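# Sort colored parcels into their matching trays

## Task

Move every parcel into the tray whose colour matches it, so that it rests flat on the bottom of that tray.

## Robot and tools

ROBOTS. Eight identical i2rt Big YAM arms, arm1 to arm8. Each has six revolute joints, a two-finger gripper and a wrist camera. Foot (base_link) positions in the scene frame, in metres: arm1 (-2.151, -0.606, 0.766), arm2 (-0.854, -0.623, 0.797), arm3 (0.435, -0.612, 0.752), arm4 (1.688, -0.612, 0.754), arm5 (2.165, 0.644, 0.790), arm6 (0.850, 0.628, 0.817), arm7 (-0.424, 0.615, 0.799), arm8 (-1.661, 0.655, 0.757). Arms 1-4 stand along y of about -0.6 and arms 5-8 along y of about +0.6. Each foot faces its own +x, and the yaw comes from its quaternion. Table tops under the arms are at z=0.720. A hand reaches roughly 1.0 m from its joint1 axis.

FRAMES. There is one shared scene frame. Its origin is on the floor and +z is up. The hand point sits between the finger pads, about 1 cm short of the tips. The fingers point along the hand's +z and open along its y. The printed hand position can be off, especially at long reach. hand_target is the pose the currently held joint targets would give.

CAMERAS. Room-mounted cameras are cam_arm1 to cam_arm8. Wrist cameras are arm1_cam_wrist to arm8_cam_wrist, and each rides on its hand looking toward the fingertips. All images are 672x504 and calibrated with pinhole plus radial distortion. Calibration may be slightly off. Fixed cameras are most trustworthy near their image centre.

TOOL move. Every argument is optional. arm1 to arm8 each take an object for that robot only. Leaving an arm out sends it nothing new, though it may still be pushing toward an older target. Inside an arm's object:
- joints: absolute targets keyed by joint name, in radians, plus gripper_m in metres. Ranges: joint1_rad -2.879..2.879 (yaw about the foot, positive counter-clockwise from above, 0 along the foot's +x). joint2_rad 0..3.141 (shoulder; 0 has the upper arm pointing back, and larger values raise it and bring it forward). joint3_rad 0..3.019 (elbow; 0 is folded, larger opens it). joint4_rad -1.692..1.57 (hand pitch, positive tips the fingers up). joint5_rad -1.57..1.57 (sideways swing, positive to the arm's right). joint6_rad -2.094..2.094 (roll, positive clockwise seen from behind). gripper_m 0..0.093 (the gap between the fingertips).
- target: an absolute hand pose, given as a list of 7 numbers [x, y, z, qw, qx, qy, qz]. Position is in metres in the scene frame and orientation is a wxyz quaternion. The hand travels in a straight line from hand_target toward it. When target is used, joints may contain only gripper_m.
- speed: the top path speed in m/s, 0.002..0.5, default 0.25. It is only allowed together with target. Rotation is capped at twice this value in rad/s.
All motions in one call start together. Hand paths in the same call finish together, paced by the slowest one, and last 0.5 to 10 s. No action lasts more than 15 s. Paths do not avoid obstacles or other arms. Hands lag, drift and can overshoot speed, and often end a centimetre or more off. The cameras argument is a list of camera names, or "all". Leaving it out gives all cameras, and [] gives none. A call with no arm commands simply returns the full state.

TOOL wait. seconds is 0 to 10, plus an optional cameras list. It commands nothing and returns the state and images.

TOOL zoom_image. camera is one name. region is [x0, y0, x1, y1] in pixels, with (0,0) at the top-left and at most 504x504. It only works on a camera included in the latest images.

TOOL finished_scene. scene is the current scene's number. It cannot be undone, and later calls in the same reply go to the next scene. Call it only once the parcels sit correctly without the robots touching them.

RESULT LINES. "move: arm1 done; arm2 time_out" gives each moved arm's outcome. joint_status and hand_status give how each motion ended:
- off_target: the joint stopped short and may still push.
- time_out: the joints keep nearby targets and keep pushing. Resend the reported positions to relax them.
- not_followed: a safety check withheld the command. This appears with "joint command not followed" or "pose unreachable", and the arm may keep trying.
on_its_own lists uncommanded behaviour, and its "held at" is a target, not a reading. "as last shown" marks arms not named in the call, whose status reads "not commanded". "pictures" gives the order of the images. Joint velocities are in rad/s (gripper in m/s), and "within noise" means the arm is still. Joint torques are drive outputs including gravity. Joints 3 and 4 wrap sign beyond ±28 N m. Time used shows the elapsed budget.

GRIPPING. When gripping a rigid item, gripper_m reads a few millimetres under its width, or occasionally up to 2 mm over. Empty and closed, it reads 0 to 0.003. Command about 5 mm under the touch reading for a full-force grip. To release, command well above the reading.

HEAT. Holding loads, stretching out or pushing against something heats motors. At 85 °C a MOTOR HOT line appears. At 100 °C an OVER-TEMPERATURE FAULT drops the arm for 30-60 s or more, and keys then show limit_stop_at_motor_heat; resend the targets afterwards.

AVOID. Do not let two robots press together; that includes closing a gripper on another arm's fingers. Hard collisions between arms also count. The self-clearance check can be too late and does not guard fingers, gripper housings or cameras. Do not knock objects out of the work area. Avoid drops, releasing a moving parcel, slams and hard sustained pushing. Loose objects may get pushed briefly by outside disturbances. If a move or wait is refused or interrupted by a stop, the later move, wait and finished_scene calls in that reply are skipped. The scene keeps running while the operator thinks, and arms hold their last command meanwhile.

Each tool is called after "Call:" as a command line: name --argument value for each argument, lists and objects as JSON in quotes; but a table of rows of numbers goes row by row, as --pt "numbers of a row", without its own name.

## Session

Call:
move --cameras '["cam_arm1","cam_arm2","cam_arm3","cam_arm4","cam_arm5","cam_arm6","cam_arm7","cam_arm8"]'

Scene clock: 0.00 s.
Joint torques (N m): no reading
Heat: arm1: hottest joint1_rad 29 °C; arm2: hottest joint3_rad 31 °C; arm3: hottest joint2_rad 30 °C; arm4: hottest joint3_rad 35 °C; arm5: hottest joint3_rad 33 °C; arm6: hottest joint2_rad 31 °C; arm7: hottest joint3_rad 35 °C; arm8: hottest joint1_rad 29 °C.
Joint velocities: within noise
arm1.joint_positions: joint1_rad=+0.458 joint2_rad=+0.456 joint3_rad=+1.438 joint4_rad=-1.139 joint5_rad=+0.063 joint6_rad=-0.074 gripper_m=+0.09396
arm1.joint_status: not commanded
arm1.hand: x=-1.9866 y=-0.6052 z=+1.4040 quat_wxyz=(-0.650, +0.024, -0.759, +0.041) (m; scene frame)
arm1.hand_target: x=-1.9921 y=-0.6053 z=+1.4119 quat_wxyz=(-0.658, +0.023, -0.752, +0.041) (m; scene frame)
arm1.hand_status: not commanded
arm2.joint_positions: joint1_rad=-0.133 joint2_rad=+0.490 joint3_rad=+1.431 joint4_rad=-1.371 joint5_rad=+0.122 joint6_rad=+0.254 gripper_m=+0.09396
arm2.joint_status: not commanded
arm2.hand: x=-0.9557 y=-0.4897 z=+1.3731 quat_wxyz=(-0.193, +0.711, -0.448, -0.506) (m; scene frame)
arm2.hand_target: x=-0.9532 y=-0.4923 z=+1.3817 quat_wxyz=(-0.195, +0.705, -0.446, -0.516) (m; scene frame)
arm2.hand_status: not commanded
arm3.joint_positions: joint1_rad=+0.288 joint2_rad=+0.566 joint3_rad=+1.355 joint4_rad=-1.309 joint5_rad=+0.227 joint6_rad=-0.408 gripper_m=+0.09396
arm3.joint_status: not commanded
arm3.hand: x=+0.2384 y=-0.5089 z=+1.2929 quat_wxyz=(-0.272, +0.862, -0.018, -0.428) (m; scene frame)
arm3.hand_target: x=+0.2407 y=-0.5098 z=+1.3061 quat_wxyz=(-0.276, +0.854, -0.020, -0.440) (m; scene frame)
arm3.hand_status: not commanded
arm4.joint_positions: joint1_rad=-0.202 joint2_rad=+0.526 joint3_rad=+1.372 joint4_rad=-1.530 joint5_rad=+0.176 joint6_rad=+0.279 gripper_m=+0.09396
arm4.joint_status: not commanded
arm4.hand: x=+1.8391 y=-0.5129 z=+1.2624 quat_wxyz=(-0.405, +0.175, -0.887, -0.138) (m; scene frame)
arm4.hand_target: x=+1.8372 y=-0.5146 z=+1.2716 quat_wxyz=(-0.414, +0.173, -0.882, -0.143) (m; scene frame)
arm4.hand_status: not commanded
arm5.joint_positions: joint1_rad=+0.150 joint2_rad=+0.484 joint3_rad=+1.403 joint4_rad=-1.356 joint5_rad=-0.018 joint6_rad=+0.258 gripper_m=+0.09396
arm5.joint_status: not commanded
arm5.hand: x=+1.9905 y=+0.6571 z=+1.3561 quat_wxyz=(+0.044, +0.831, -0.149, -0.534) (m; scene frame)
arm5.hand_target: x=+1.9935 y=+0.6567 z=+1.3668 quat_wxyz=(+0.045, +0.825, -0.147, -0.545) (m; scene frame)
arm5.hand_status: not commanded
arm6.joint_positions: joint1_rad=+0.005 joint2_rad=+0.600 joint3_rad=+1.377 joint4_rad=-1.425 joint5_rad=+0.198 joint6_rad=-0.419 gripper_m=+0.09396
arm6.joint_status: not commanded
arm6.hand: x=+1.0055 y=+0.4776 z=+1.3387 quat_wxyz=(-0.341, -0.130, -0.883, +0.295) (m; scene frame)
arm6.hand_target: x=+1.0039 y=+0.4787 z=+1.3519 quat_wxyz=(-0.354, -0.130, -0.876, +0.302) (m; scene frame)
arm6.hand_status: not commanded
arm7.joint_positions: joint1_rad=-0.316 joint2_rad=+0.535 joint3_rad=+1.368 joint4_rad=-1.177 joint5_rad=-0.073 joint6_rad=-0.126 gripper_m=+0.09396
arm7.joint_status: not commanded
arm7.hand: x=-0.2873 y=+0.4416 z=+1.3804 quat_wxyz=(-0.508, -0.311, -0.757, +0.270) (m; scene frame)
arm7.hand_target: x=-0.2897 y=+0.4449 z=+1.3917 quat_wxyz=(-0.517, -0.307, -0.750, +0.275) (m; scene frame)
arm7.hand_status: not commanded
arm8.joint_positions: joint1_rad=+0.154 joint2_rad=+0.581 joint3_rad=+1.368 joint4_rad=-1.211 joint5_rad=-0.224 joint6_rad=+0.370 gripper_m=+0.09396
arm8.joint_status: not commanded
arm8.hand: x=-1.7287 y=+0.4302 z=+1.3236 quat_wxyz=(-0.435, -0.755, -0.361, +0.333) (m; scene frame)
arm8.hand_target: x=-1.7273 y=+0.4330 z=+1.3347 quat_wxyz=(-0.441, -0.748, -0.360, +0.341) (m; scene frame)
arm8.hand_status: not commanded
pictures: cam_arm1, cam_arm2, cam_arm3, cam_arm4, cam_arm5, cam_arm6, cam_arm7, cam_arm8

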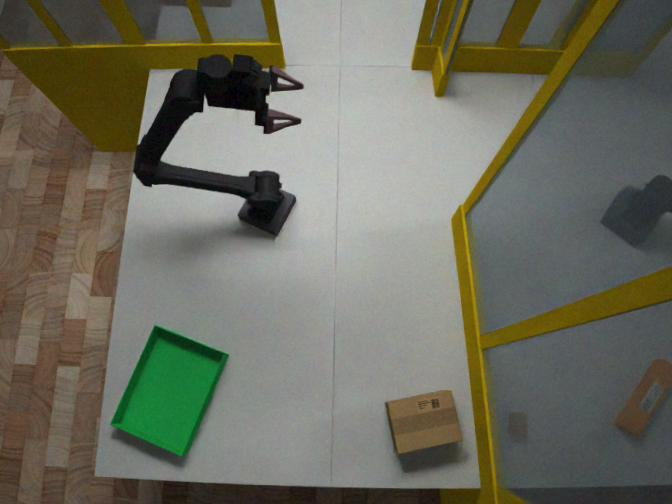

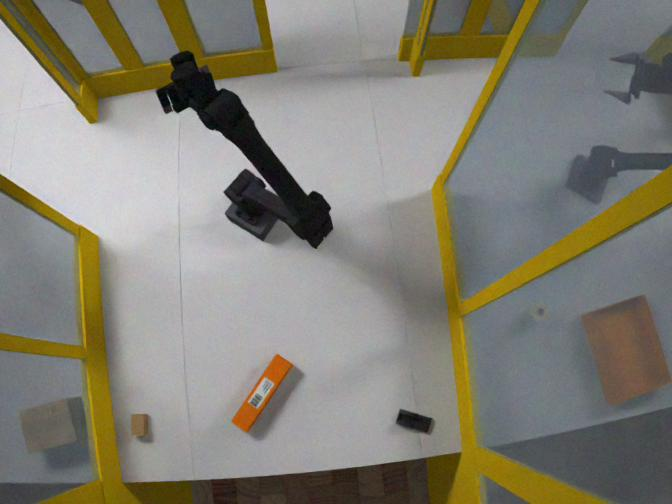

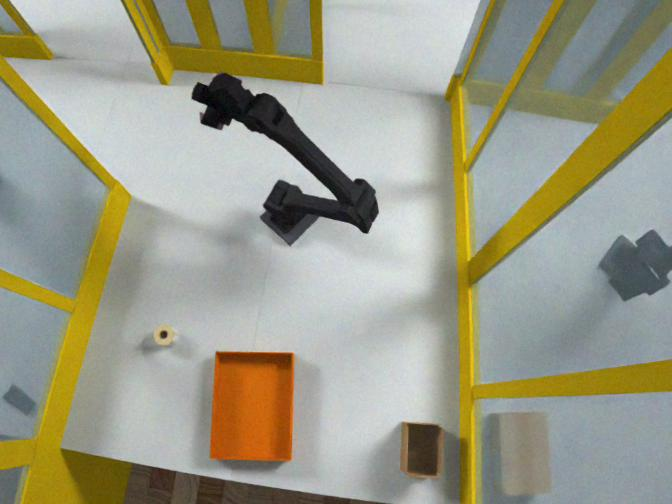

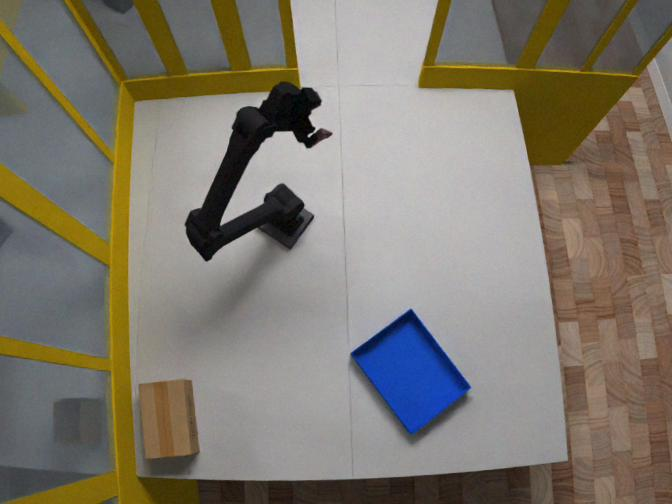

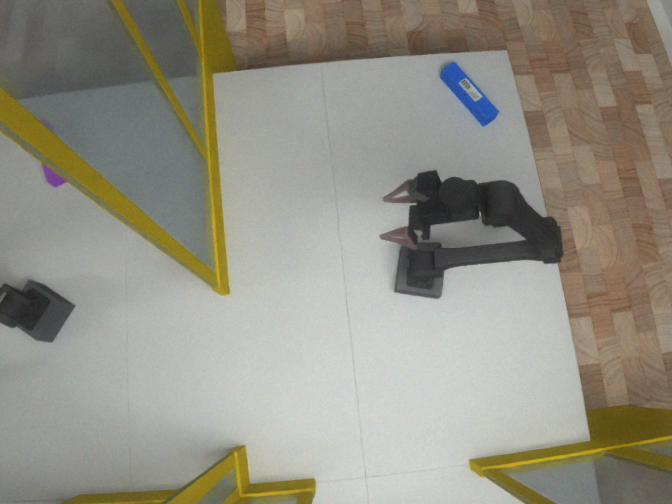

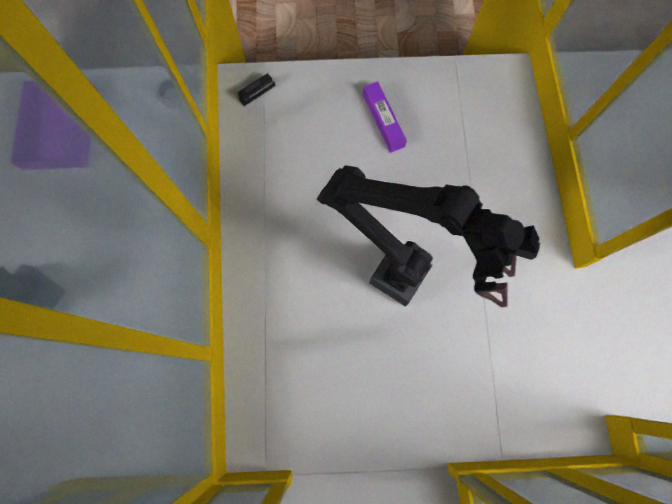

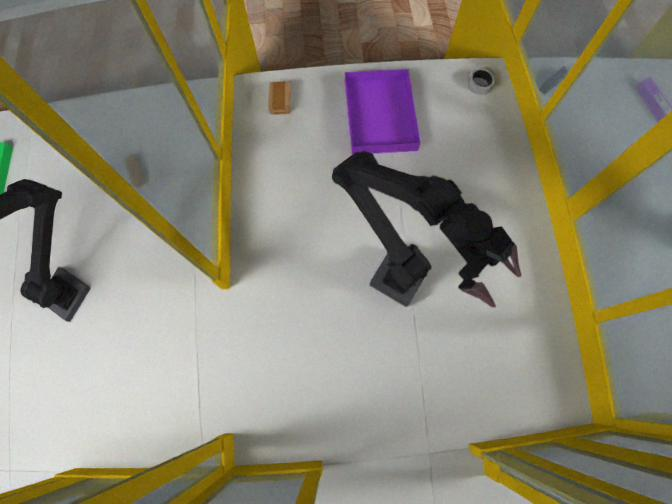

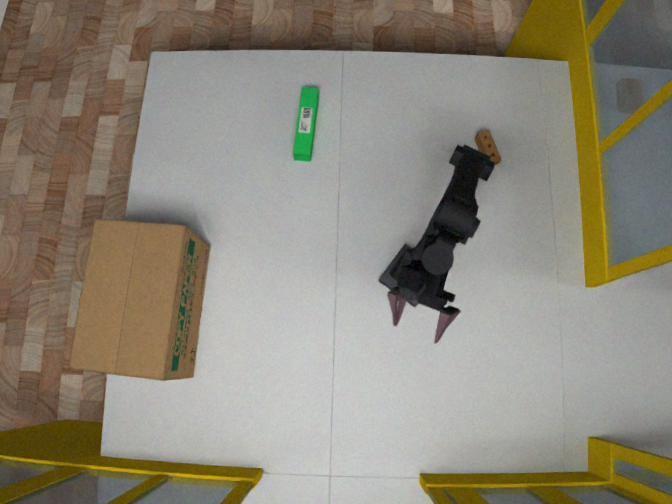

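Call:
move --arm8 '{"joints":{"joint1_rad":-1.939,"joint5_rad":0,"joint6_rad":0}}' --arm2 '{"joints":{"joint1_rad":2.175,"joint5_rad":0,"joint6_rad":0}}' --arm6 '{"joints":{"joint1_rad":2.211,"joint5_rad":0,"joint6_rad":0}}' --arm5 '{"joints":{"joint1_rad":-1.714,"joint5_rad":0,"joint6_rad":0}}' --cameras '[]'

Scene clock: 62.23 s.
Joint torques (N m): arm1=[1.32 5.71 7.58 1.92 0.1 -0.01] | arm2=[0.85 4.54 7.79 2.19 -0.11 -0.2] | arm3=[-0.56 1.26 10.18 1.62 -0.05 0.01] | arm4=[-0.03 3.43 9.95 1.76 0.01 0.03] | arm5=[-1.14 5.36 6.8 2 -0.12 -0.2] | arm6=[0.21 2.78 9.51 1.58 0.01 0] | arm7=[-0.32 1.61 10.44 1.59 -0.1 0.13] | arm8=[1.2 2.96 10.56 1.54 0 -0.12]
Heat: arm1: hottest joint3_rad 32 °C; arm2: hottest joint3_rad 36 °C; arm3: hottest joint3_rad 32 °C; arm4: hottest joint3_rad 40 °C; arm5: hottest joint3_rad 35 °C; arm6: hottest joint3_rad 34 °C; arm7: hottest joint3_rad 43 °C; arm8: hottest joint3_rad 36 °C.
move: arm2 done; arm5 done; arm6 done; arm8 done
Joint velocities: within noise
arm1, arm3, arm4, arm7: as last shown
arm2.joint_positions: joint1_rad=+2.167 joint2_rad=+0.490 joint3_rad=+1.431 joint4_rad=-1.371 joint5_rad=+0.003 joint6_rad=+0.013 gripper_m=+0.09400
arm2.joint_status: all done
arm2.hand: x=-0.8657 y=-0.7910 z=+1.3722 quat_wxyz=(+0.371, +0.618, +0.571, -0.392) (m; scene frame)
arm2.hand_target: x=-0.8638 y=-0.7875 z=+1.3809 quat_wxyz=(+0.377, +0.607, +0.574, -0.399) (m; scene frame)
arm2.hand_status: not commanded
arm5.joint_positions: joint1_rad=-1.706 joint2_rad=+0.484 joint3_rad=+1.403 joint4_rad=-1.356 joint5_rad=-0.001 joint6_rad=+0.010 gripper_m=+0.09398
arm5.joint_status: all done
arm5.hand: x=+2.2296 y=+0.8000 z=+1.3578 quat_wxyz=(-0.448, +0.464, -0.703, -0.301) (m; scene frame)
arm5.hand_target: x=+2.2298 y=+0.7965 z=+1.3685 quat_wxyz=(-0.460, +0.460, -0.697, -0.303) (m; scene frame)
arm5.hand_status: not commanded
arm6.joint_positions: joint1_rad=+2.201 joint2_rad=+0.600 joint3_rad=+1.377 joint4_rad=-1.425 joint5_rad=+0.000 joint6_rad=-0.009 gripper_m=+0.09399
arm6.joint_status: all done
arm6.hand: x=+0.8483 y=+0.8444 z=+1.3367 quat_wxyz=(-0.314, +0.640, -0.626, -0.315) (m; scene frame)
arm6.hand_target: x=+0.8462 y=+0.8425 z=+1.3500 quat_wxyz=(-0.321, +0.635, -0.621, -0.328) (m; scene frame)
arm6.hand_status: not commanded
arm8.joint_positions: joint1_rad=-1.933 joint2_rad=+0.581 joint3_rad=+1.368 joint4_rad=-1.211 joint5_rad=-0.002 joint6_rad=+0.008 gripper_m=+0.09399
arm8.joint_status: all done
arm8.hand: x=-1.7949 y=+0.8506 z=+1.3215 quat_wxyz=(+0.249, -0.742, +0.394, +0.481) (m; scene frame)
arm8.hand_target: x=-1.7917 y=+0.8491 z=+1.3326 quat_wxyz=(+0.258, -0.736, +0.390, +0.488) (m; scene frame)
arm8.hand_status: not commanded
pictures: none
No camera images: "cameras" was empty.

Call:
move --arm8 '{"target":[-2.02,1.185,0.92,0,-0.695,0.719,0],"speed":0.45}' --arm2 '{"target":[-0.888,-1.247,0.92,0,0.903,0.429,0],"speed":0.45}' --arm6 '{"target":[0.835,1.298,0.92,0,-0.797,0.605,0],"speed":0.45}' --arm5 '{"target":[2.453,1.318,0.92,0,-0.836,0.549,0],"speed":0.45}' --cameras '["arm8_cam_wrist","arm2_cam_wrist","arm6_cam_wrist","arm5_cam_wrist"]'

Scene clock: 75.07 s.
Joint torques (N m): arm1=[1.2 6.07 7.45 1.92 0.12 -0.01] | arm2=[-0.26 -22.59 11.51 0.13 -0.08 0.08] | arm3=[-0.73 1.32 10.17 1.62 -0.05 0] | arm4=[-0.03 3.43 9.96 1.76 0.01 0.03] | arm5=[-0.79 -21.07 10.14 -0.14 -0.1 -0.15] | arm6=[0.26 -15.91 12.55 -0.18 0.09 -0.18] | arm7=[-0.21 1.55 10.41 1.52 -0.11 0.12] | arm8=[1.2 -19.84 14.45 -0.68 -0.14 0.06]
Heat: arm1: hottest joint3_rad 32 °C; arm2: hottest joint3_rad 37 °C; arm3: hottest joint3_rad 33 °C; arm4: hottest joint3_rad 41 °C; arm5: hottest joint3_rad 36 °C; arm6: hottest joint3_rad 34 °C; arm7: hottest joint3_rad 44 °C; arm8: hottest joint3_rad 37 °C.
move: arm2 off_target; arm5 off_target; arm6 off_target; arm8 off_target
Joint velocities: within noise
arm1, arm3, arm4, arm7: as last shown
arm2.joint_positions: joint1_rad=+2.184 joint2_rad=+2.018 joint3_rad=+1.791 joint4_rad=-1.370 joint5_rad=+0.003 joint6_rad=+0.616 gripper_m=+0.09399
arm2.joint_status: not commanded
arm2.hand: x=-0.8843 y=-1.2348 z=+0.9076 quat_wxyz=(-0.013, +0.899, +0.438, +0.005) (m; scene frame)
arm2.hand_target: x=-0.8881 y=-1.2464 z=+0.9202 quat_wxyz=(+0.000, +0.903, +0.429, +0.000) (m; scene frame)
arm2.hand_status: off_target (0.018 m and 1.9 deg from the pose sent, 0.643 m and 73.0 deg at the start)
arm5.joint_positions: joint1_rad=-1.719 joint2_rad=+2.432 joint3_rad=+2.502 joint4_rad=-1.675 joint5_rad=-0.003 joint6_rad=-0.802 gripper_m=+0.09399
arm5.joint_status: not commanded
arm5.hand: x=+2.4531 y=+1.3096 z=+0.9025 quat_wxyz=(+0.013, +0.832, -0.555, +0.001) (m; scene frame)
arm5.hand_target: x=+2.4527 y=+1.3171 z=+0.9198 quat_wxyz=(-0.004, +0.836, -0.549, -0.001) (m; scene frame)
arm5.hand_status: off_target (0.019 m and 1.7 deg from the pose sent, 0.714 m and 78.7 deg at the start; pose on its path clipped on 5 of 99 steps; a joint's target at an end of its range on 28 of 99 steps)
arm6.joint_positions: joint1_rad=+2.202 joint2_rad=+2.155 joint3_rad=+1.966 joint4_rad=-1.412 joint5_rad=-0.002 joint6_rad=-0.239 gripper_m=+0.09399
arm6.joint_status: not commanded
arm6.hand: x=+0.8421 y=+1.2831 z=+0.9085 quat_wxyz=(+0.013, +0.790, -0.612, +0.009) (m; scene frame)
arm6.hand_target: x=+0.8349 y=+1.2970 z=+0.9202 quat_wxyz=(+0.000, +0.797, -0.605, +0.000) (m; scene frame)
arm6.hand_status: off_target (0.020 m and 2.1 deg from the pose sent, 0.616 m and 54.6 deg at the start)
arm8.joint_positions: joint1_rad=-1.933 joint2_rad=+2.043 joint3_rad=+1.935 joint4_rad=-1.492 joint5_rad=+0.004 joint6_rad=+0.622 gripper_m=+0.09399
arm8.joint_status: not commanded
arm8.hand: x=-2.0152 y=+1.1728 z=+0.9067 quat_wxyz=(-0.001, -0.700, +0.714, -0.015) (m; scene frame)
arm8.hand_target: x=-2.0196 y=+1.1844 z=+0.9200 quat_wxyz=(+0.000, -0.695, +0.719, +0.000) (m; scene frame)
arm8.hand_status: off_target (0.019 m and 1.9 deg from the pose sent, 0.569 m and 73.9 deg at the start)
pictures: arm2_cam_wrist, arm5_cam_wrist, arm6_cam_wrist, arm8_cam_wrist
camera_calibration:
arm2_cam_wrist: T_world_to_cam=[[-0.784203, 0.619725, 0.0310818, 0.0423304], [0.51075, 0.616239, 0.599486, 0.672949], [0.352363, 0.485994, -0.799781, 1.75816], [0, 0, 0, 1]] pos_world=[-0.930023, -1.29539, 1.0014]
arm5_cam_wrist: T_world_to_cam=[[0.927838, 0.372699, -0.0145529, -2.74993], [0.310291, -0.749646, 0.584594, -0.299403], [0.206968, -0.546924, -0.811196, 1.06473], [0, 0, 0, 1]] pos_world=[2.42402, 1.38278, 0.998718]
arm6_cam_wrist: T_world_to_cam=[[0.966571, 0.256388, -0.00249888, -1.14211], [0.206774, -0.773693, 0.598869, 0.280378], [0.151609, -0.579366, -0.800843, 1.46761], [0, 0, 0, 1]] pos_world=[0.823449, 1.36003, 1.00456]
arm8_cam_wrist: T_world_to_cam=[[0.999614, -0.0257552, 0.0104102, 2.03625], [-0.0267663, -0.792681, 0.609049, 0.327805], [-0.0074342, -0.609093, -0.793064, 1.53901], [0, 0, 0, 1]] pos_world=[-2.01525, 1.24969, 0.999683]

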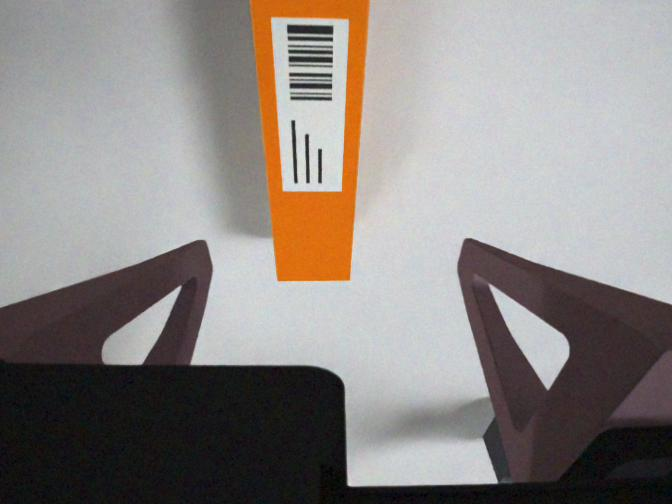

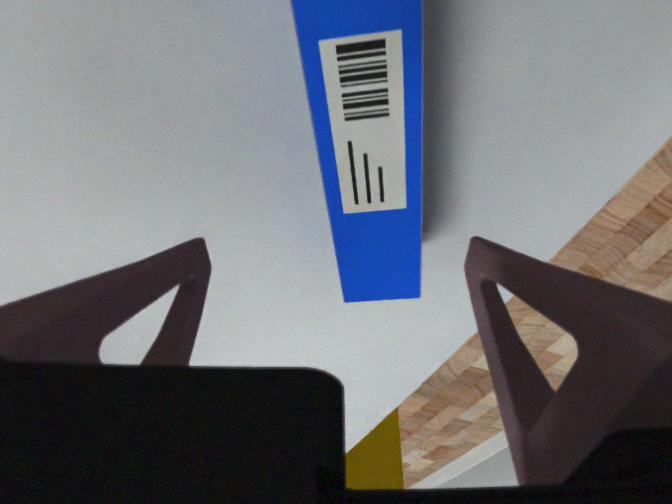

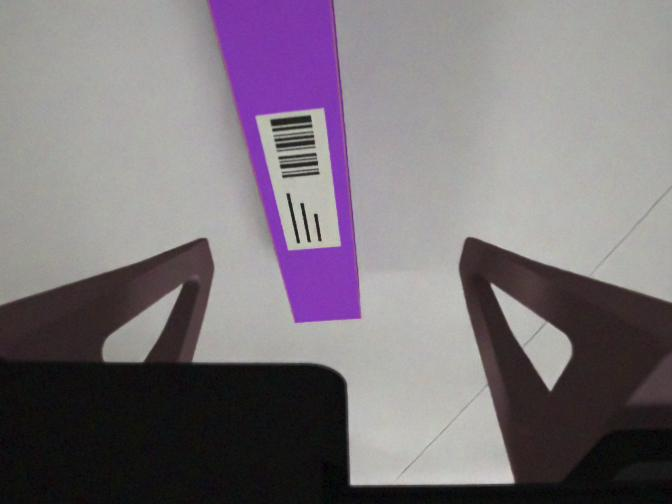

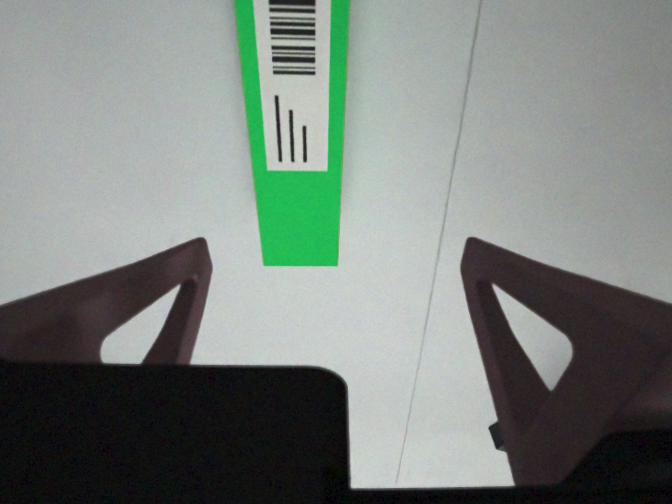

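Call:
move --arm8 '{"target":[-2.043,1.201,0.77,0,-0.686,0.728,0],"speed":0.15}' --arm2 '{"target":[-0.884,-1.259,0.78,0,0.905,0.425,0],"speed":0.15}' --arm6 '{"target":[0.824,1.26,0.782,0,-0.825,0.566,0],"speed":0.15}' --arm5 '{"target":[2.471,1.329,0.78,0,-0.864,0.504,0],"speed":0.15}' --cameras '["arm8_cam_wrist","arm2_cam_wrist","arm6_cam_wrist","arm5_cam_wrist"]'

Scene clock: 103.60 s.
Joint torques (N m): arm1=[1.14 5.71 7.61 1.95 0.11 0] | arm2=[0.32 -23.06 7.62 0.92 -0.07 0.08] | arm3=[-0.62 1.32 10.19 1.59 -0.06 0.01] | arm4=[-0.03 3.43 9.96 1.77 0.01 0.03] | arm5=[-0.97 -21.77 7.57 0.7 -0.12 -0.16] | arm6=[0.21 -15.56 7.6 0.58 0.08 -0.19] | arm7=[-0.21 1.67 10.43 1.58 -0.09 0.12] | arm8=[2.49 -20.89 9.74 0.27 -0.14 0.03]
Heat: arm1: hottest joint3_rad 32 °C; arm2: hottest joint3_rad 41 °C; arm3: hottest joint3_rad 33 °C; arm4: hottest joint3_rad 41 °C; arm5: hottest joint3_rad 38 °C; arm6: hottest joint3_rad 36 °C; arm7: hottest joint3_rad 45 °C; arm8: hottest joint3_rad 42 °C.
move: arm2 done; arm5 done; arm6 done; arm8 off_target
Joint velocities: within noise
arm1, arm3, arm4, arm7: as last shown
arm2.joint_positions: joint1_rad=+2.184 joint2_rad=+2.169 joint3_rad=+1.715 joint4_rad=-1.114 joint5_rad=+0.003 joint6_rad=+0.632 gripper_m=+0.09399
arm2.joint_status: not commanded
arm2.hand: x=-0.8853 y=-1.2572 z=+0.7885 quat_wxyz=(+0.000, +0.902, +0.431, -0.002) (m; scene frame)
arm2.hand_target: x=-0.8841 y=-1.2589 z=+0.7800 quat_wxyz=(+0.000, +0.905, +0.425, +0.000) (m; scene frame)
arm2.hand_status: done (0.009 m and 0.7 deg from the pose sent, 0.130 m and 2.3 deg at the start)
arm5.joint_positions: joint1_rad=-1.722 joint2_rad=+2.550 joint3_rad=+2.392 joint4_rad=-1.445 joint5_rad=-0.003 joint6_rad=-0.924 gripper_m=+0.09399
arm5.joint_status: not commanded
arm5.hand: x=+2.4626 y=+1.3253 z=+0.7751 quat_wxyz=(+0.012, +0.863, -0.505, +0.001) (m; scene frame)
arm5.hand_target: x=+2.4710 y=+1.3288 z=+0.7801 quat_wxyz=(+0.000, +0.864, -0.504, +0.000) (m; scene frame)
arm5.hand_status: done (0.010 m and 1.4 deg from the pose sent, 0.125 m and 7.1 deg at the start)
arm6.joint_positions: joint1_rad=+2.220 joint2_rad=+2.189 joint3_rad=+1.681 joint4_rad=-1.073 joint5_rad=-0.002 joint6_rad=-0.316 gripper_m=+0.09399
arm6.joint_status: not commanded
arm6.hand: x=+0.8307 y=+1.2559 z=+0.7851 quat_wxyz=(+0.005, +0.819, -0.574, +0.002) (m; scene frame)
arm6.hand_target: x=+0.8240 y=+1.2598 z=+0.7820 quat_wxyz=(+0.000, +0.825, -0.566, +0.000) (m; scene frame)
arm6.hand_status: done (0.008 m and 1.3 deg from the pose sent, 0.130 m and 6.9 deg at the start)
arm8.joint_positions: joint1_rad=-1.930 joint2_rad=+2.210 joint3_rad=+1.875 joint4_rad=-1.234 joint5_rad=+0.004 joint6_rad=+0.663 gripper_m=+0.09399
arm8.joint_status: not commanded
arm8.hand: x=-2.0375 y=+1.2014 z=+0.7792 quat_wxyz=(+0.002, -0.686, +0.727, +0.000) (m; scene frame)
arm8.hand_target: x=-2.0429 y=+1.2007 z=+0.7700 quat_wxyz=(+0.000, -0.686, +0.728, +0.000) (m; scene frame)
arm8.hand_status: off_target (0.011 m and 0.2 deg from the pose sent, 0.142 m and 2.8 deg at the start)
pictures: arm2_cam_wrist, arm5_cam_wrist, arm6_cam_wrist, arm8_cam_wrist
camera_calibration:
arm2_cam_wrist: T_world_to_cam=[[-0.773951, 0.63309, 0.0140288, 0.0984682], [0.52156, 0.624729, 0.58111, 0.793429], [0.359131, 0.457067, -0.813704, 1.65476], [0, 0, 0, 1]] pos_world=[-0.931888, -1.31436, 0.884038]
arm5_cam_wrist: T_world_to_cam=[[0.87715, 0.479981, -0.0150476, -2.78333], [0.398031, -0.709144, 0.581967, -0.483817], [0.268663, -0.516462, -0.813073, 0.777222], [0, 0, 0, 1]] pos_world=[2.42516, 1.39426, 0.871621]
arm6_cam_wrist: T_world_to_cam=[[0.937669, 0.347526, 0.00187198, -1.21823], [0.281449, -0.762525, 0.582531, 0.272316], [0.203872, -0.545694, -0.812806, 1.27844], [0, 0, 0, 1]] pos_world=[0.805018, 1.32865, 0.882769]
arm8_cam_wrist: T_world_to_cam=[[0.99797, -0.0631688, -0.00814722, 2.11654], [-0.0462503, -0.806673, 0.589185, 0.420116], [-0.0437903, -0.587612, -0.807957, 1.3668], [0, 0, 0, 1]] pos_world=[-2.03296, 1.27574, 0.874033]

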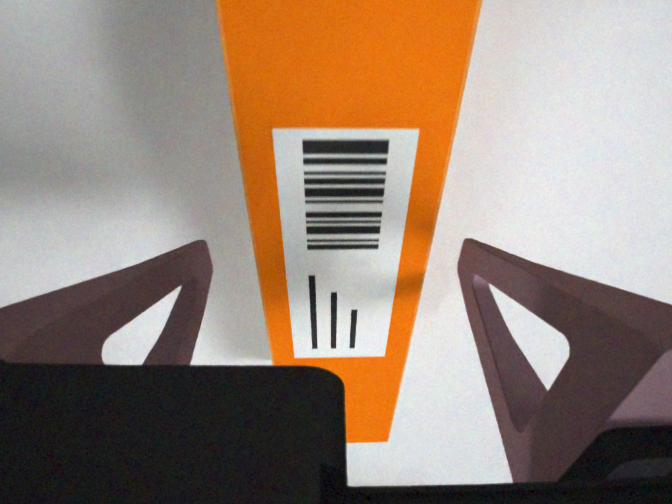

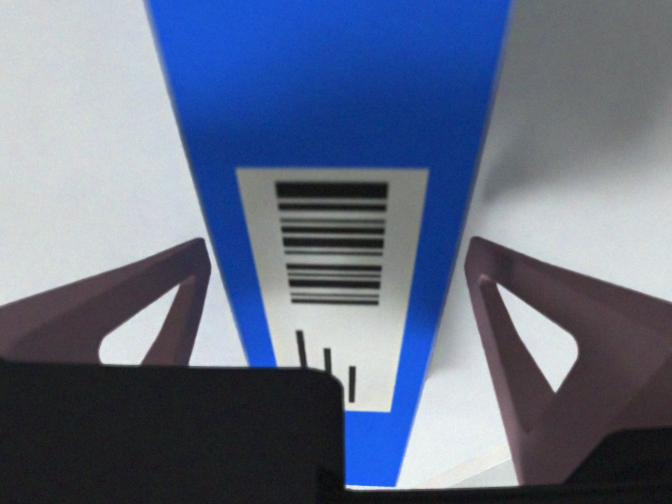

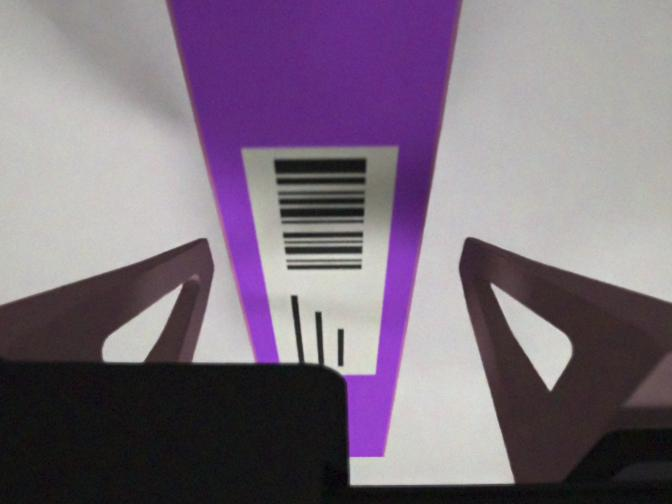

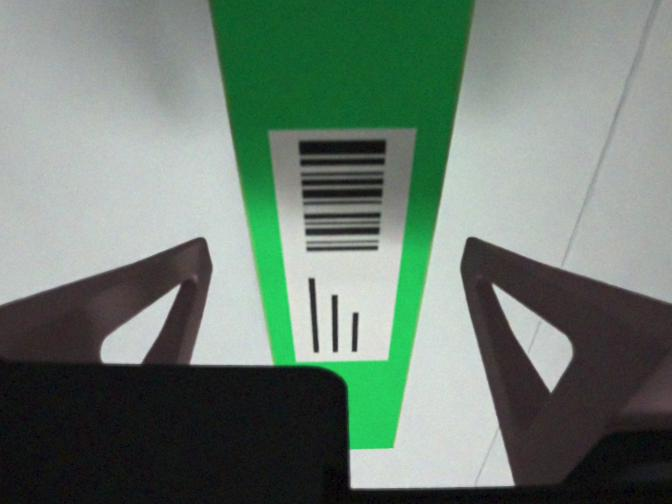

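Call:
move --arm8 '{"target":[-2.043,1.193,0.749,0,-0.686,0.728,0],"speed":0.15}' --arm2 '{"target":[-0.884,-1.25,0.761,0,0.905,0.425,0],"speed":0.15}' --arm6 '{"target":[0.824,1.25,0.766,0,-0.825,0.566,0],"speed":0.15}' --arm5 '{"target":[2.471,1.325,0.774,0,-0.864,0.504,0],"speed":0.15}' --cameras '[]'

Call:
move --arm8 '{"joints":{"gripper_m":0.045}}' --arm2 '{"joints":{"gripper_m":0.045}}' --arm6 '{"joints":{"gripper_m":0.045}}' --arm5 '{"joints":{"gripper_m":0.045}}' --cameras '[]'

Scene clock: 116.77 s.
Joint torques (N m): arm1=[1.03 5.54 7.6 2.03 0.1 0] | arm2=[0.26 -22.59 7.15 0.87 -0.07 0.07] | arm3=[-0.73 1.2 10.17 1.61 -0.05 0] | arm4=[-0.03 3.43 9.95 1.76 0.01 0.03] | arm5=[-1.67 -22.48 6.74 0.79 -0.12 -0.14] | arm6=[0.26 -15.44 7.05 0.57 0.07 -0.17] | arm7=[-0.38 1.61 10.44 1.59 -0.08 0.11] | arm8=[2.32 -20.25 8.75 0.29 -0.14 0.06]
Heat: arm1: hottest joint3_rad 33 °C; arm2: hottest joint3_rad 39 °C; arm3: hottest joint3_rad 33 °C; arm4: hottest joint3_rad 42 °C; arm5: hottest joint3_rad 38 °C; arm6: hottest joint3_rad 36 °C; arm7: hottest joint3_rad 45 °C; arm8: hottest joint3_rad 40 °C.
move: arm2 off_target; arm5 off_target; arm6 done; arm8 off_target
Joint velocities: within noise
arm1, arm3, arm4, arm7: as last shown
arm2.joint_positions: joint1_rad=+2.184 joint2_rad=+2.169 joint3_rad=+1.669 joint4_rad=-1.061 joint5_rad=+0.003 joint6_rad=+0.633 gripper_m=+0.09399
arm2.joint_status: not commanded
arm2.hand: x=-0.8851 y=-1.2510 z=+0.7729 quat_wxyz=(+0.003, +0.903, +0.431, -0.003) (m; scene frame)
arm2.hand_target: x=-0.8841 y=-1.2498 z=+0.7611 quat_wxyz=(+0.000, +0.905, +0.425, +0.000) (m; scene frame)
arm2.hand_status: off_target (0.012 m and 0.9 deg from the pose sent, 0.029 m and 0.7 deg at the start)
arm5.joint_positions: joint1_rad=-1.724 joint2_rad=+2.550 joint3_rad=+2.361 joint4_rad=-1.418 joint5_rad=-0.003 joint6_rad=-0.927 gripper_m=+0.09399
arm5.joint_status: not commanded
arm5.hand: x=+2.4627 y=+1.3221 z=+0.7635 quat_wxyz=(+0.014, +0.863, -0.505, +0.001) (m; scene frame)
arm5.hand_target: x=+2.4708 y=+1.3250 z=+0.7741 quat_wxyz=(+0.000, +0.864, -0.504, +0.000) (m; scene frame)
arm5.hand_status: off_target (0.014 m and 1.6 deg from the pose sent, 0.009 m and 1.4 deg at the start)
arm6.joint_positions: joint1_rad=+2.220 joint2_rad=+2.189 joint3_rad=+1.634 joint4_rad=-1.023 joint5_rad=-0.002 joint6_rad=-0.317 gripper_m=+0.09399
arm6.joint_status: not commanded
arm6.hand: x=+0.8309 y=+1.2477 z=+0.7698 quat_wxyz=(+0.003, +0.819, -0.574, +0.001) (m; scene frame)
arm6.hand_target: x=+0.8240 y=+1.2498 z=+0.7659 quat_wxyz=(+0.000, +0.825, -0.566, +0.000) (m; scene frame)
arm6.hand_status: done (0.008 m and 1.2 deg from the pose sent, 0.021 m and 1.3 deg at the start)
arm8.joint_positions: joint1_rad=-1.923 joint2_rad=+2.210 joint3_rad=+1.833 joint4_rad=-1.179 joint5_rad=+0.004 joint6_rad=+0.670 gripper_m=+0.09399
arm8.joint_status: not commanded
arm8.hand: x=-2.0403 y=+1.1966 z=+0.7642 quat_wxyz=(+0.003, -0.687, +0.727, +0.007) (m; scene frame)
arm8.hand_target: x=-2.0428 y=+1.1928 z=+0.7492 quat_wxyz=(+0.000, -0.686, +0.728, +0.000) (m; scene frame)
arm8.hand_status: off_target (0.016 m and 0.8 deg from the pose sent, 0.032 m and 0.2 deg at the start)
pictures: none
No camera images: "cameras" was empty.

Scene clock: 117.37 s.
Joint torques (N m): arm1=[1.32 5.54 7.46 1.99 0.08 -0.01] | arm2=[0.26 -22.59 7.15 0.91 -0.04 0.07] | arm3=[-0.62 1.2 10.18 1.61 -0.05 0] | arm4=[-0.03 3.43 9.96 1.77 0.01 0.03] | arm5=[-1.9 -22.18 6.79 0.85 -0.2 -0.17] | arm6=[0.21 -15.5 7.09 0.57 0.07 -0.16] | arm7=[-0.26 1.49 10.43 1.55 -0.08 0.12] | arm8=[2.37 -20.42 8.84 0.27 -0.11 0.03]
Heat: arm1: hottest joint3_rad 33 °C; arm2: hottest joint3_rad 39 °C; arm3: hottest joint3_rad 33 °C; arm4: hottest joint3_rad 42 °C; arm5: hottest joint3_rad 38 °C; arm6: hottest joint3_rad 36 °C; arm7: hottest joint3_rad 45 °C; arm8: hottest joint2_rad 39 °C.
move: arm2 off_target; arm5 off_target; arm6 off_target; arm8 off_target
Joint velocities: within noise
arm1, arm3, arm4, arm7: as last shown
arm2.joint_positions: joint1_rad=+2.184 joint2_rad=+2.169 joint3_rad=+1.669 joint4_rad=-1.060 joint5_rad=+0.002 joint6_rad=+0.633 gripper_m=+0.05846
arm2.joint_status: gripper_m off_target (ended at +0.05849, target +0.04500)
arm2.hand: x=-0.8849 y=-1.2512 z=+0.7729 quat_wxyz=(+0.004, +0.903, +0.431, -0.003) (m; scene frame)
arm2.hand_target: x=-0.8841 y=-1.2498 z=+0.7611 quat_wxyz=(+0.000, +0.905, +0.425, +0.000) (m; scene frame)
arm2.hand_status: not commanded
arm5.joint_positions: joint1_rad=-1.724 joint2_rad=+2.550 joint3_rad=+2.361 joint4_rad=-1.417 joint5_rad=-0.001 joint6_rad=-0.928 gripper_m=+0.05856
arm5.joint_status: gripper_m off_target (ended at +0.05859, target +0.04500)
arm5.hand: x=+2.4630 y=+1.3222 z=+0.7635 quat_wxyz=(+0.014, +0.863, -0.504, +0.001) (m; scene frame)
arm5.hand_target: x=+2.4708 y=+1.3249 z=+0.7741 quat_wxyz=(+0.000, +0.864, -0.504, +0.000) (m; scene frame)
arm5.hand_status: not commanded
arm6.joint_positions: joint1_rad=+2.220 joint2_rad=+2.189 joint3_rad=+1.634 joint4_rad=-1.022 joint5_rad=-0.001 joint6_rad=-0.317 gripper_m=+0.05944
arm6.joint_status: gripper_m off_target (ended at +0.05947, target +0.04500)
arm6.hand: x=+0.8310 y=+1.2478 z=+0.7698 quat_wxyz=(+0.003, +0.819, -0.574, +0.001) (m; scene frame)
arm6.hand_target: x=+0.8241 y=+1.2498 z=+0.7659 quat_wxyz=(+0.000, +0.824, -0.566, +0.000) (m; scene frame)
arm6.hand_status: not commanded
arm8.joint_positions: joint1_rad=-1.923 joint2_rad=+2.210 joint3_rad=+1.833 joint4_rad=-1.178 joint5_rad=+0.003 joint6_rad=+0.671 gripper_m=+0.06007
arm8.joint_status: gripper_m off_target (ended at +0.06010, target +0.04500)
arm8.hand: x=-2.0404 y=+1.1966 z=+0.7642 quat_wxyz=(+0.002, -0.686, +0.727, +0.007) (m; scene frame)
arm8.hand_target: x=-2.0428 y=+1.1928 z=+0.7492 quat_wxyz=(+0.000, -0.686, +0.728, +0.000) (m; scene frame)
arm8.hand_status: not commanded
pictures: none
No camera images: "cameras" was empty.

Call:
move --arm8 '{"target":[-1.855,0.935,1.0,0,-0.686,0.728,0],"speed":0.4}' --arm2 '{"target":[-0.871,-0.963,1.0,0,0.905,0.425,0],"speed":0.4}' --arm6 '{"target":[0.84,0.968,1.0,0,-0.825,0.566,0],"speed":0.4}' --arm5 '{"target":[2.302,0.955,1.0,0,-0.864,0.504,0],"speed":0.4}' --arm1 '{"joints":{"joint1_rad":1.532,"joint5_rad":0,"joint6_rad":0}}' --arm3 '{"joints":{"joint1_rad":0.225,"joint5_rad":0,"joint6_rad":0}}' --arm4 '{"joints":{"joint1_rad":0.148,"joint5_rad":0,"joint6_rad":0}}' --arm7 '{"joints":{"joint1_rad":-1.087,"joint5_rad":0,"joint6_rad":0}}' --cameras '[]'

Scene clock: 133.70 s.
Joint torques (N m): arm1=[2.2 5.07 7.6 1.98 0 0.08] | arm2=[0.15 -9.29 8.25 0.18 -0.03 0.05] | arm3=[-1.9 1.26 10.19 1.59 -0.26 0.13] | arm4=[1.32 3.43 9.96 1.78 -0.15 -0.04] | arm5=[-1.44 -6.24 7.17 -0.05 -0.2 -0.11] | arm6=[-0.56 -6.83 8.53 -0.16 0.07 -0.18] | arm7=[-1.14 1.44 10.43 1.58 0.04 0.21] | arm8=[1.61 -7.24 9.69 -0.51 -0.11 -0.04]
Heat: arm1: hottest joint3_rad 33 °C; arm2: hottest joint3_rad 38 °C; arm3: hottest joint3_rad 33 °C; arm4: hottest joint3_rad 42 °C; arm5: hottest joint3_rad 38 °C; arm6: hottest joint3_rad 36 °C; arm7: hottest joint3_rad 46 °C; arm8: hottest joint2_rad 40 °C.
move: arm1 done; arm2 done; arm3 done; arm4 done; arm5 done; arm6 done; arm7 done; arm8 done
Joint velocities: within noise
arm1.joint_positions: joint1_rad=+1.520 joint2_rad=+0.456 joint3_rad=+1.438 joint4_rad=-1.139 joint5_rad=+0.003 joint6_rad=-0.008 gripper_m=+0.09397
arm1.joint_status: all done
arm1.hand: x=-2.0763 y=-0.4516 z=+1.4021 quat_wxyz=(-0.555, +0.401, -0.649, -0.331) (m; scene frame)
arm1.hand_target: x=-2.0810 y=-0.4553 z=+1.4100 quat_wxyz=(-0.558, +0.400, -0.642, -0.342) (m; scene frame)
arm1.hand_status: not commanded
arm2.joint_positions: joint1_rad=+2.184 joint2_rad=+1.235 joint3_rad=+1.078 joint4_rad=-1.397 joint5_rad=+0.002 joint6_rad=+0.633 gripper_m=+0.05847
arm2.joint_status: not commanded
arm2.hand: x=-0.8712 y=-0.9652 z=+1.0020 quat_wxyz=(+0.006, +0.903, +0.431, -0.005) (m; scene frame)
arm2.hand_target: x=-0.8711 y=-0.9630 z=+1.0001 quat_wxyz=(+0.000, +0.905, +0.425, +0.000) (m; scene frame)
arm2.hand_status: done (0.003 m and 1.1 deg from the pose sent, 0.367 m and 0.9 deg at the start)
arm3.joint_positions: joint1_rad=+0.241 joint2_rad=+0.566 joint3_rad=+1.355 joint4_rad=-1.309 joint5_rad=+0.004 joint6_rad=-0.016 gripper_m=+0.09396
arm3.joint_status: all done
arm3.hand: x=+0.2264 y=-0.5339 z=+1.2905 quat_wxyz=(-0.101, +0.853, -0.152, -0.490) (m; scene frame)
arm3.hand_target: x=+0.2296 y=-0.5323 z=+1.3039 quat_wxyz=(-0.101, +0.843, -0.162, -0.503) (m; scene frame)
arm3.hand_status: not commanded
arm4.joint_positions: joint1_rad=+0.133 joint2_rad=+0.526 joint3_rad=+1.372 joint4_rad=-1.530 joint5_rad=+0.002 joint6_rad=+0.009 gripper_m=+0.09397
arm4.joint_status: all done
arm4.hand: x=+1.7747 y=-0.4545 z=+1.2609 quat_wxyz=(-0.360, +0.463, -0.779, -0.221) (m; scene frame)
arm4.hand_target: x=+1.7711 y=-0.4555 z=+1.2701 quat_wxyz=(-0.368, +0.470, -0.769, -0.229) (m; scene frame)
arm4.hand_status: not commanded
arm5.joint_positions: joint1_rad=-1.724 joint2_rad=+1.244 joint3_rad=+1.089 joint4_rad=-1.414 joint5_rad=-0.001 joint6_rad=-0.928 gripper_m=+0.05856
arm5.joint_status: not commanded
arm5.hand: x=+2.3019 y=+0.9561 z=+0.9987 quat_wxyz=(-0.004, +0.863, -0.504, -0.001) (m; scene frame)
arm5.hand_target: x=+2.3019 y=+0.9550 z=+0.9999 quat_wxyz=(+0.000, +0.864, -0.504, +0.000) (m; scene frame)
arm5.hand_status: done (0.002 m and 0.5 deg from the pose sent, 0.465 m and 1.6 deg at the start)
arm6.joint_positions: joint1_rad=+2.220 joint2_rad=+1.262 joint3_rad=+1.026 joint4_rad=-1.343 joint5_rad=-0.001 joint6_rad=-0.327 gripper_m=+0.05944
arm6.joint_status: not commanded
arm6.hand: x=+0.8399 y=+0.9690 z=+0.9940 quat_wxyz=(+0.004, +0.822, -0.570, +0.002) (m; scene frame)
arm6.hand_target: x=+0.8401 y=+0.9680 z=+0.9999 quat_wxyz=(+0.000, +0.824, -0.566, +0.000) (m; scene frame)
arm6.hand_status: done (0.006 m and 0.7 deg from the pose sent, 0.362 m and 1.1 deg at the start)
arm7.joint_positions: joint1_rad=-1.078 joint2_rad=+0.535 joint3_rad=+1.368 joint4_rad=-1.177 joint5_rad=-0.003 joint6_rad=-0.009 gripper_m=+0.09397
arm7.joint_status: all done
arm7.hand: x=-0.4554 y=+0.3965 z=+1.3802 quat_wxyz=(-0.374, -0.616, -0.538, +0.436) (m; scene frame)
arm7.hand_target: x=-0.4572 y=+0.4008 z=+1.3916 quat_wxyz=(-0.380, -0.616, -0.527, +0.445) (m; scene frame)
arm7.hand_status: not commanded
arm8.joint_positions: joint1_rad=-1.923 joint2_rad=+1.224 joint3_rad=+1.175 joint4_rad=-1.504 joint5_rad=+0.003 joint6_rad=+0.671 gripper_m=+0.06007
arm8.joint_status: not commanded
arm8.hand: x=-1.8575 y=+0.9366 z=+1.0026 quat_wxyz=(+0.002, -0.686, +0.727, +0.009) (m; scene frame)
arm8.hand_target: x=-1.8550 y=+0.9350 z=+1.0000 quat_wxyz=(+0.000, -0.686, +0.728, +0.000) (m; scene frame)
arm8.hand_status: done (0.004 m and 1.0 deg from the pose sent, 0.398 m and 0.8 deg at the start)
pictures: none
No camera images: "cameras" was empty.

Call:
move --arm8 '{"joints":{"joint1_rad":0.325,"joint6_rad":0.1}}' --arm2 '{"joints":{"joint1_rad":-2.08,"joint6_rad":0.2}}' --arm6 '{"joints":{"joint1_rad":-1.332,"joint6_rad":-0.2}}' --arm5 '{"joints":{"joint1_rad":1.58,"joint6_rad":-0.2}}' --cameras '["cam_arm2","cam_arm6"]'

Scene clock: 156.43 s.
Joint torques (N m): arm1=[2.14 5.36 7.65 2 0 0.1] | arm2=[-0.26 -10.99 8.2 0.2 -0.05 -0.19] | arm3=[-1.79 1.26 10.19 1.62 -0.26 0.13] | arm4=[1.32 3.43 9.96 1.8 -0.15 -0.04] | arm5=[-0.5 -7.3 7.02 -0.09 -0.13 0.05] | arm6=[-1.26 -6.77 8.53 -0.14 0 -0.02] | arm7=[-1.03 1.61 10.45 1.63 0.03 0.2] | arm8=[2.26 -8.06 9.7 -0.47 -0.12 -0.1]
Heat: arm1: hottest joint3_rad 33 °C; arm2: hottest joint3_rad 38 °C; arm3: hottest joint3_rad 34 °C; arm4: hottest joint3_rad 42 °C; arm5: hottest joint3_rad 37 °C; arm6: hottest joint3_rad 37 °C; arm7: hottest joint3_rad 46 °C; arm8: hottest joint3_rad 37 °C.
move: arm2 done; arm5 done; arm6 done; arm8 done
Joint velocities: within noise
arm1, arm3, arm4, arm7: as last shown
arm2.joint_positions: joint1_rad=-2.074 joint2_rad=+1.252 joint3_rad=+1.078 joint4_rad=-1.398 joint5_rad=+0.002 joint6_rad=+0.212 gripper_m=+0.05848
arm2.joint_status: all done
arm2.hand: x=-0.5382 y=-0.4879 z=+0.9970 quat_wxyz=(+0.000, +0.097, -0.995, +0.000) (m; scene frame)
arm2.hand_target: x=-0.5406 y=-0.4908 z=+1.0004 quat_wxyz=(+0.000, +0.100, -0.995, -0.001) (m; scene frame)
arm2.hand_status: not commanded
arm3.hand_target: x=+0.2296 y=-0.5323 z=+1.3039 quat_wxyz=(-0.101, +0.843, -0.163, -0.503) (m; scene frame)
arm4.joint_positions: joint1_rad=+0.133 joint2_rad=+0.526 joint3_rad=+1.372 joint4_rad=-1.530 joint5_rad=+0.002 joint6_rad=+0.008 gripper_m=+0.09397
arm4.hand: x=+1.7747 y=-0.4545 z=+1.2609 quat_wxyz=(-0.360, +0.464, -0.779, -0.221) (m; scene frame)
arm5.joint_positions: joint1_rad=+1.574 joint2_rad=+1.263 joint3_rad=+1.089 joint4_rad=-1.415 joint5_rad=-0.002 joint6_rad=-0.210 gripper_m=+0.05854
arm5.joint_status: all done
arm5.hand: x=+2.0764 y=+0.3107 z=+0.9880 quat_wxyz=(-0.005, +0.724, +0.690, +0.011) (m; scene frame)
arm5.hand_target: x=+2.0786 y=+0.3123 z=+0.9952 quat_wxyz=(-0.002, +0.725, +0.689, +0.007) (m; scene frame)
arm5.hand_status: not commanded
arm6.joint_positions: joint1_rad=-1.323 joint2_rad=+1.262 joint3_rad=+1.026 joint4_rad=-1.344 joint5_rad=+0.001 joint6_rad=-0.207 gripper_m=+0.05951
arm6.joint_status: all done
arm6.hand: x=+0.7265 y=+0.3109 z=+0.9940 quat_wxyz=(+0.003, -0.762, -0.647, -0.004) (m; scene frame)
arm6.hand_target: x=+0.7242 y=+0.3127 z=+0.9999 quat_wxyz=(+0.000, -0.767, -0.641, +0.000) (m; scene frame)
arm6.hand_status: not commanded
arm8.joint_positions: joint1_rad=+0.320 joint2_rad=+1.232 joint3_rad=+1.175 joint4_rad=-1.504 joint5_rad=+0.001 joint6_rad=+0.107 gripper_m=+0.06007
arm8.joint_status: all done
arm8.hand: x=-1.7588 y=+0.3258 z=+1.0005 quat_wxyz=(-0.003, -0.832, -0.555, +0.004) (m; scene frame)
arm8.hand_target: x=-1.7560 y=+0.3288 z=+1.0006 quat_wxyz=(+0.000, -0.828, -0.560, +0.001) (m; scene frame)
arm8.hand_status: not commanded
pictures: cam_arm2, cam_arm6

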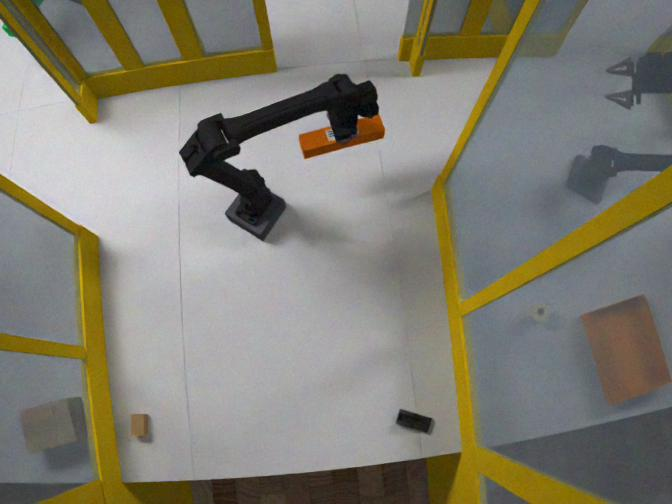

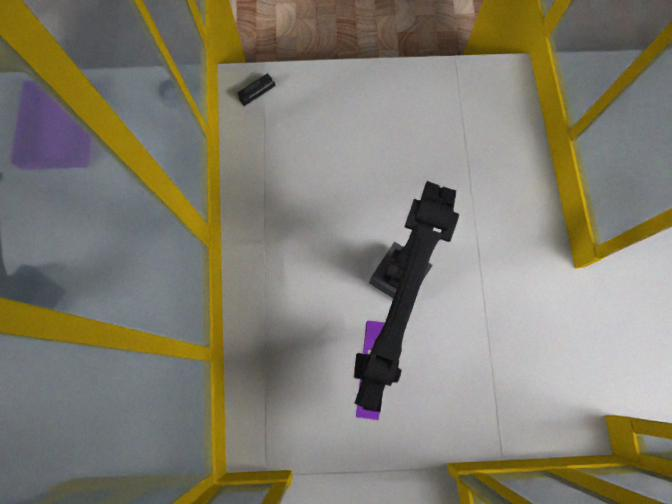

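Call:
move --arm8 '{"target":[-1.853,-0.012,0.88,0,0.7071,0.7071,0],"speed":0.4}' --arm2 '{"target":[-0.2,-0.346,0.88,0,0,1,0],"speed":0.4}' --arm6 '{"target":[0.596,-0.012,0.88,0,-0.7071,-0.7071,0],"speed":0.4}' --arm5 '{"target":[1.997,-0.012,0.88,0,0.7071,0.7071,0],"speed":0.4}' --cameras '["cam_arm2","cam_arm8"]'

Scene clock: 168.40 s.
Joint torques (N m): arm1=[2.08 5.3 7.71 1.98 0 0.07] | arm2=[-0.21 -25.35 12.1 0.09 0.01 0.08] | arm3=[-1.79 1.32 10.17 1.61 -0.26 0.14] | arm4=[1.32 3.43 9.96 1.78 -0.15 -0.04] | arm5=[-0.38 -18.73 10.15 -0.24 -0.09 -0.2] | arm6=[-1.14 -16.56 12.62 -0.24 -0.03 -0.19] | arm7=[-1.2 1.49 10.45 1.59 0.03 0.2] | arm8=[1.96 -21.25 14.9 -0.62 -0.13 -0.11]
Heat: arm1: hottest joint3_rad 33 °C; arm2: hottest joint3_rad 39 °C; arm3: hottest joint3_rad 34 °C; arm4: hottest joint3_rad 42 °C; arm5: hottest joint3_rad 38 °C; arm6: hottest joint3_rad 37 °C; arm7: hottest joint3_rad 46 °C; arm8: hottest joint3_rad 37 °C.
move: arm2 off_target; arm5 off_target; arm6 off_target; arm8 off_target
Joint velocities: within noise
arm1, arm4, arm7: as last shown
arm1.joint_positions: joint1_rad=+1.520 joint2_rad=+0.456 joint3_rad=+1.438 joint4_rad=-1.139 joint5_rad=+0.003 joint6_rad=-0.007 gripper_m=+0.09397
arm1.hand: x=-2.0763 y=-0.4516 z=+1.4021 quat_wxyz=(-0.555, +0.401, -0.649, -0.332) (m; scene frame)
arm2.joint_positions: joint1_rad=-2.074 joint2_rad=+2.297 joint3_rad=+2.181 joint4_rad=-1.472 joint5_rad=+0.002 joint6_rad=+0.388 gripper_m=+0.05848
arm2.joint_status: not commanded
arm2.hand: x=-0.2116 y=-0.3471 z=+0.8758 quat_wxyz=(+0.008, +0.010, -1.000, +0.003) (m; scene frame)
arm2.hand_target: x=-0.2004 y=-0.3464 z=+0.8800 quat_wxyz=(-0.001, +0.000, -1.000, +0.000) (m; scene frame)
arm2.hand_status: off_target (0.012 m and 1.5 deg from the pose sent, 0.385 m and 11.1 deg at the start; pose on its path clipped on 10 of 67 steps)
arm3.joint_positions: joint1_rad=+0.240 joint2_rad=+0.566 joint3_rad=+1.355 joint4_rad=-1.309 joint5_rad=+0.004 joint6_rad=-0.016 gripper_m=+0.09396
arm3.joint_status: not commanded
arm3.hand: x=+0.2264 y=-0.5338 z=+1.2905 quat_wxyz=(-0.101, +0.853, -0.152, -0.490) (m; scene frame)
arm3.hand_target: x=+0.2296 y=-0.5322 z=+1.3039 quat_wxyz=(-0.101, +0.843, -0.163, -0.503) (m; scene frame)
arm3.hand_status: not commanded
arm5.joint_positions: joint1_rad=+1.575 joint2_rad=+2.190 joint3_rad=+1.981 joint4_rad=-1.395 joint5_rad=+0.000 joint6_rad=-0.238 gripper_m=+0.05854
arm5.joint_status: not commanded
arm5.hand: x=+1.9959 y=+0.0032 z=+0.8603 quat_wxyz=(-0.009, +0.713, +0.700, +0.018) (m; scene frame)
arm5.hand_target: x=+1.9972 y=-0.0110 z=+0.8804 quat_wxyz=(+0.000, +0.707, +0.707, +0.000) (m; scene frame)
arm5.hand_status: off_target (0.025 m and 2.5 deg from the pose sent, 0.349 m and 3.1 deg at the start)
arm6.joint_positions: joint1_rad=-1.323 joint2_rad=+2.237 joint3_rad=+2.003 joint4_rad=-1.368 joint5_rad=+0.001 joint6_rad=-0.368 gripper_m=+0.05951
arm6.joint_status: not commanded
arm6.hand: x=+0.6062 y=+0.0011 z=+0.8690 quat_wxyz=(+0.007, -0.708, -0.706, -0.014) (m; scene frame)
arm6.hand_target: x=+0.5963 y=-0.0111 z=+0.8803 quat_wxyz=(+0.000, -0.707, -0.707, +0.001) (m; scene frame)
arm6.hand_status: off_target (0.020 m and 1.8 deg from the pose sent, 0.366 m and 9.4 deg at the start; pose on its path clipped on 11 of 67 steps)
arm8.joint_positions: joint1_rad=+0.323 joint2_rad=+2.227 joint3_rad=+2.153 joint4_rad=-1.520 joint5_rad=+0.001 joint6_rad=-0.271 gripper_m=+0.06007
arm8.joint_status: not commanded
arm8.hand: x=-1.8524 y=+0.0009 z=+0.8730 quat_wxyz=(+0.006, -0.711, -0.703, -0.010) (m; scene frame)
arm8.hand_target: x=-1.8529 y=-0.0113 z=+0.8799 quat_wxyz=(+0.000, -0.707, -0.707, +0.001) (m; scene frame)
arm8.hand_status: off_target (0.015 m and 1.5 deg from the pose sent, 0.371 m and 22.5 deg at the start)
pictures: cam_arm2, cam_arm8

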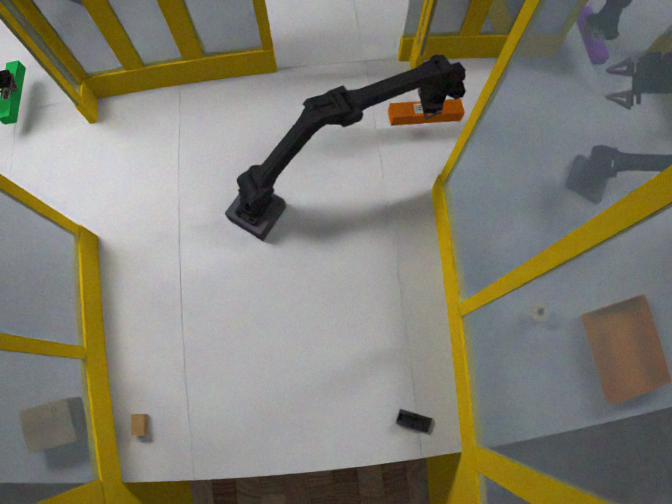

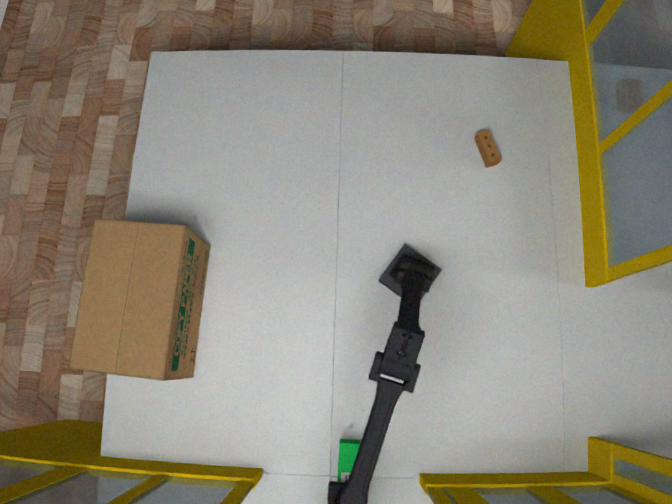

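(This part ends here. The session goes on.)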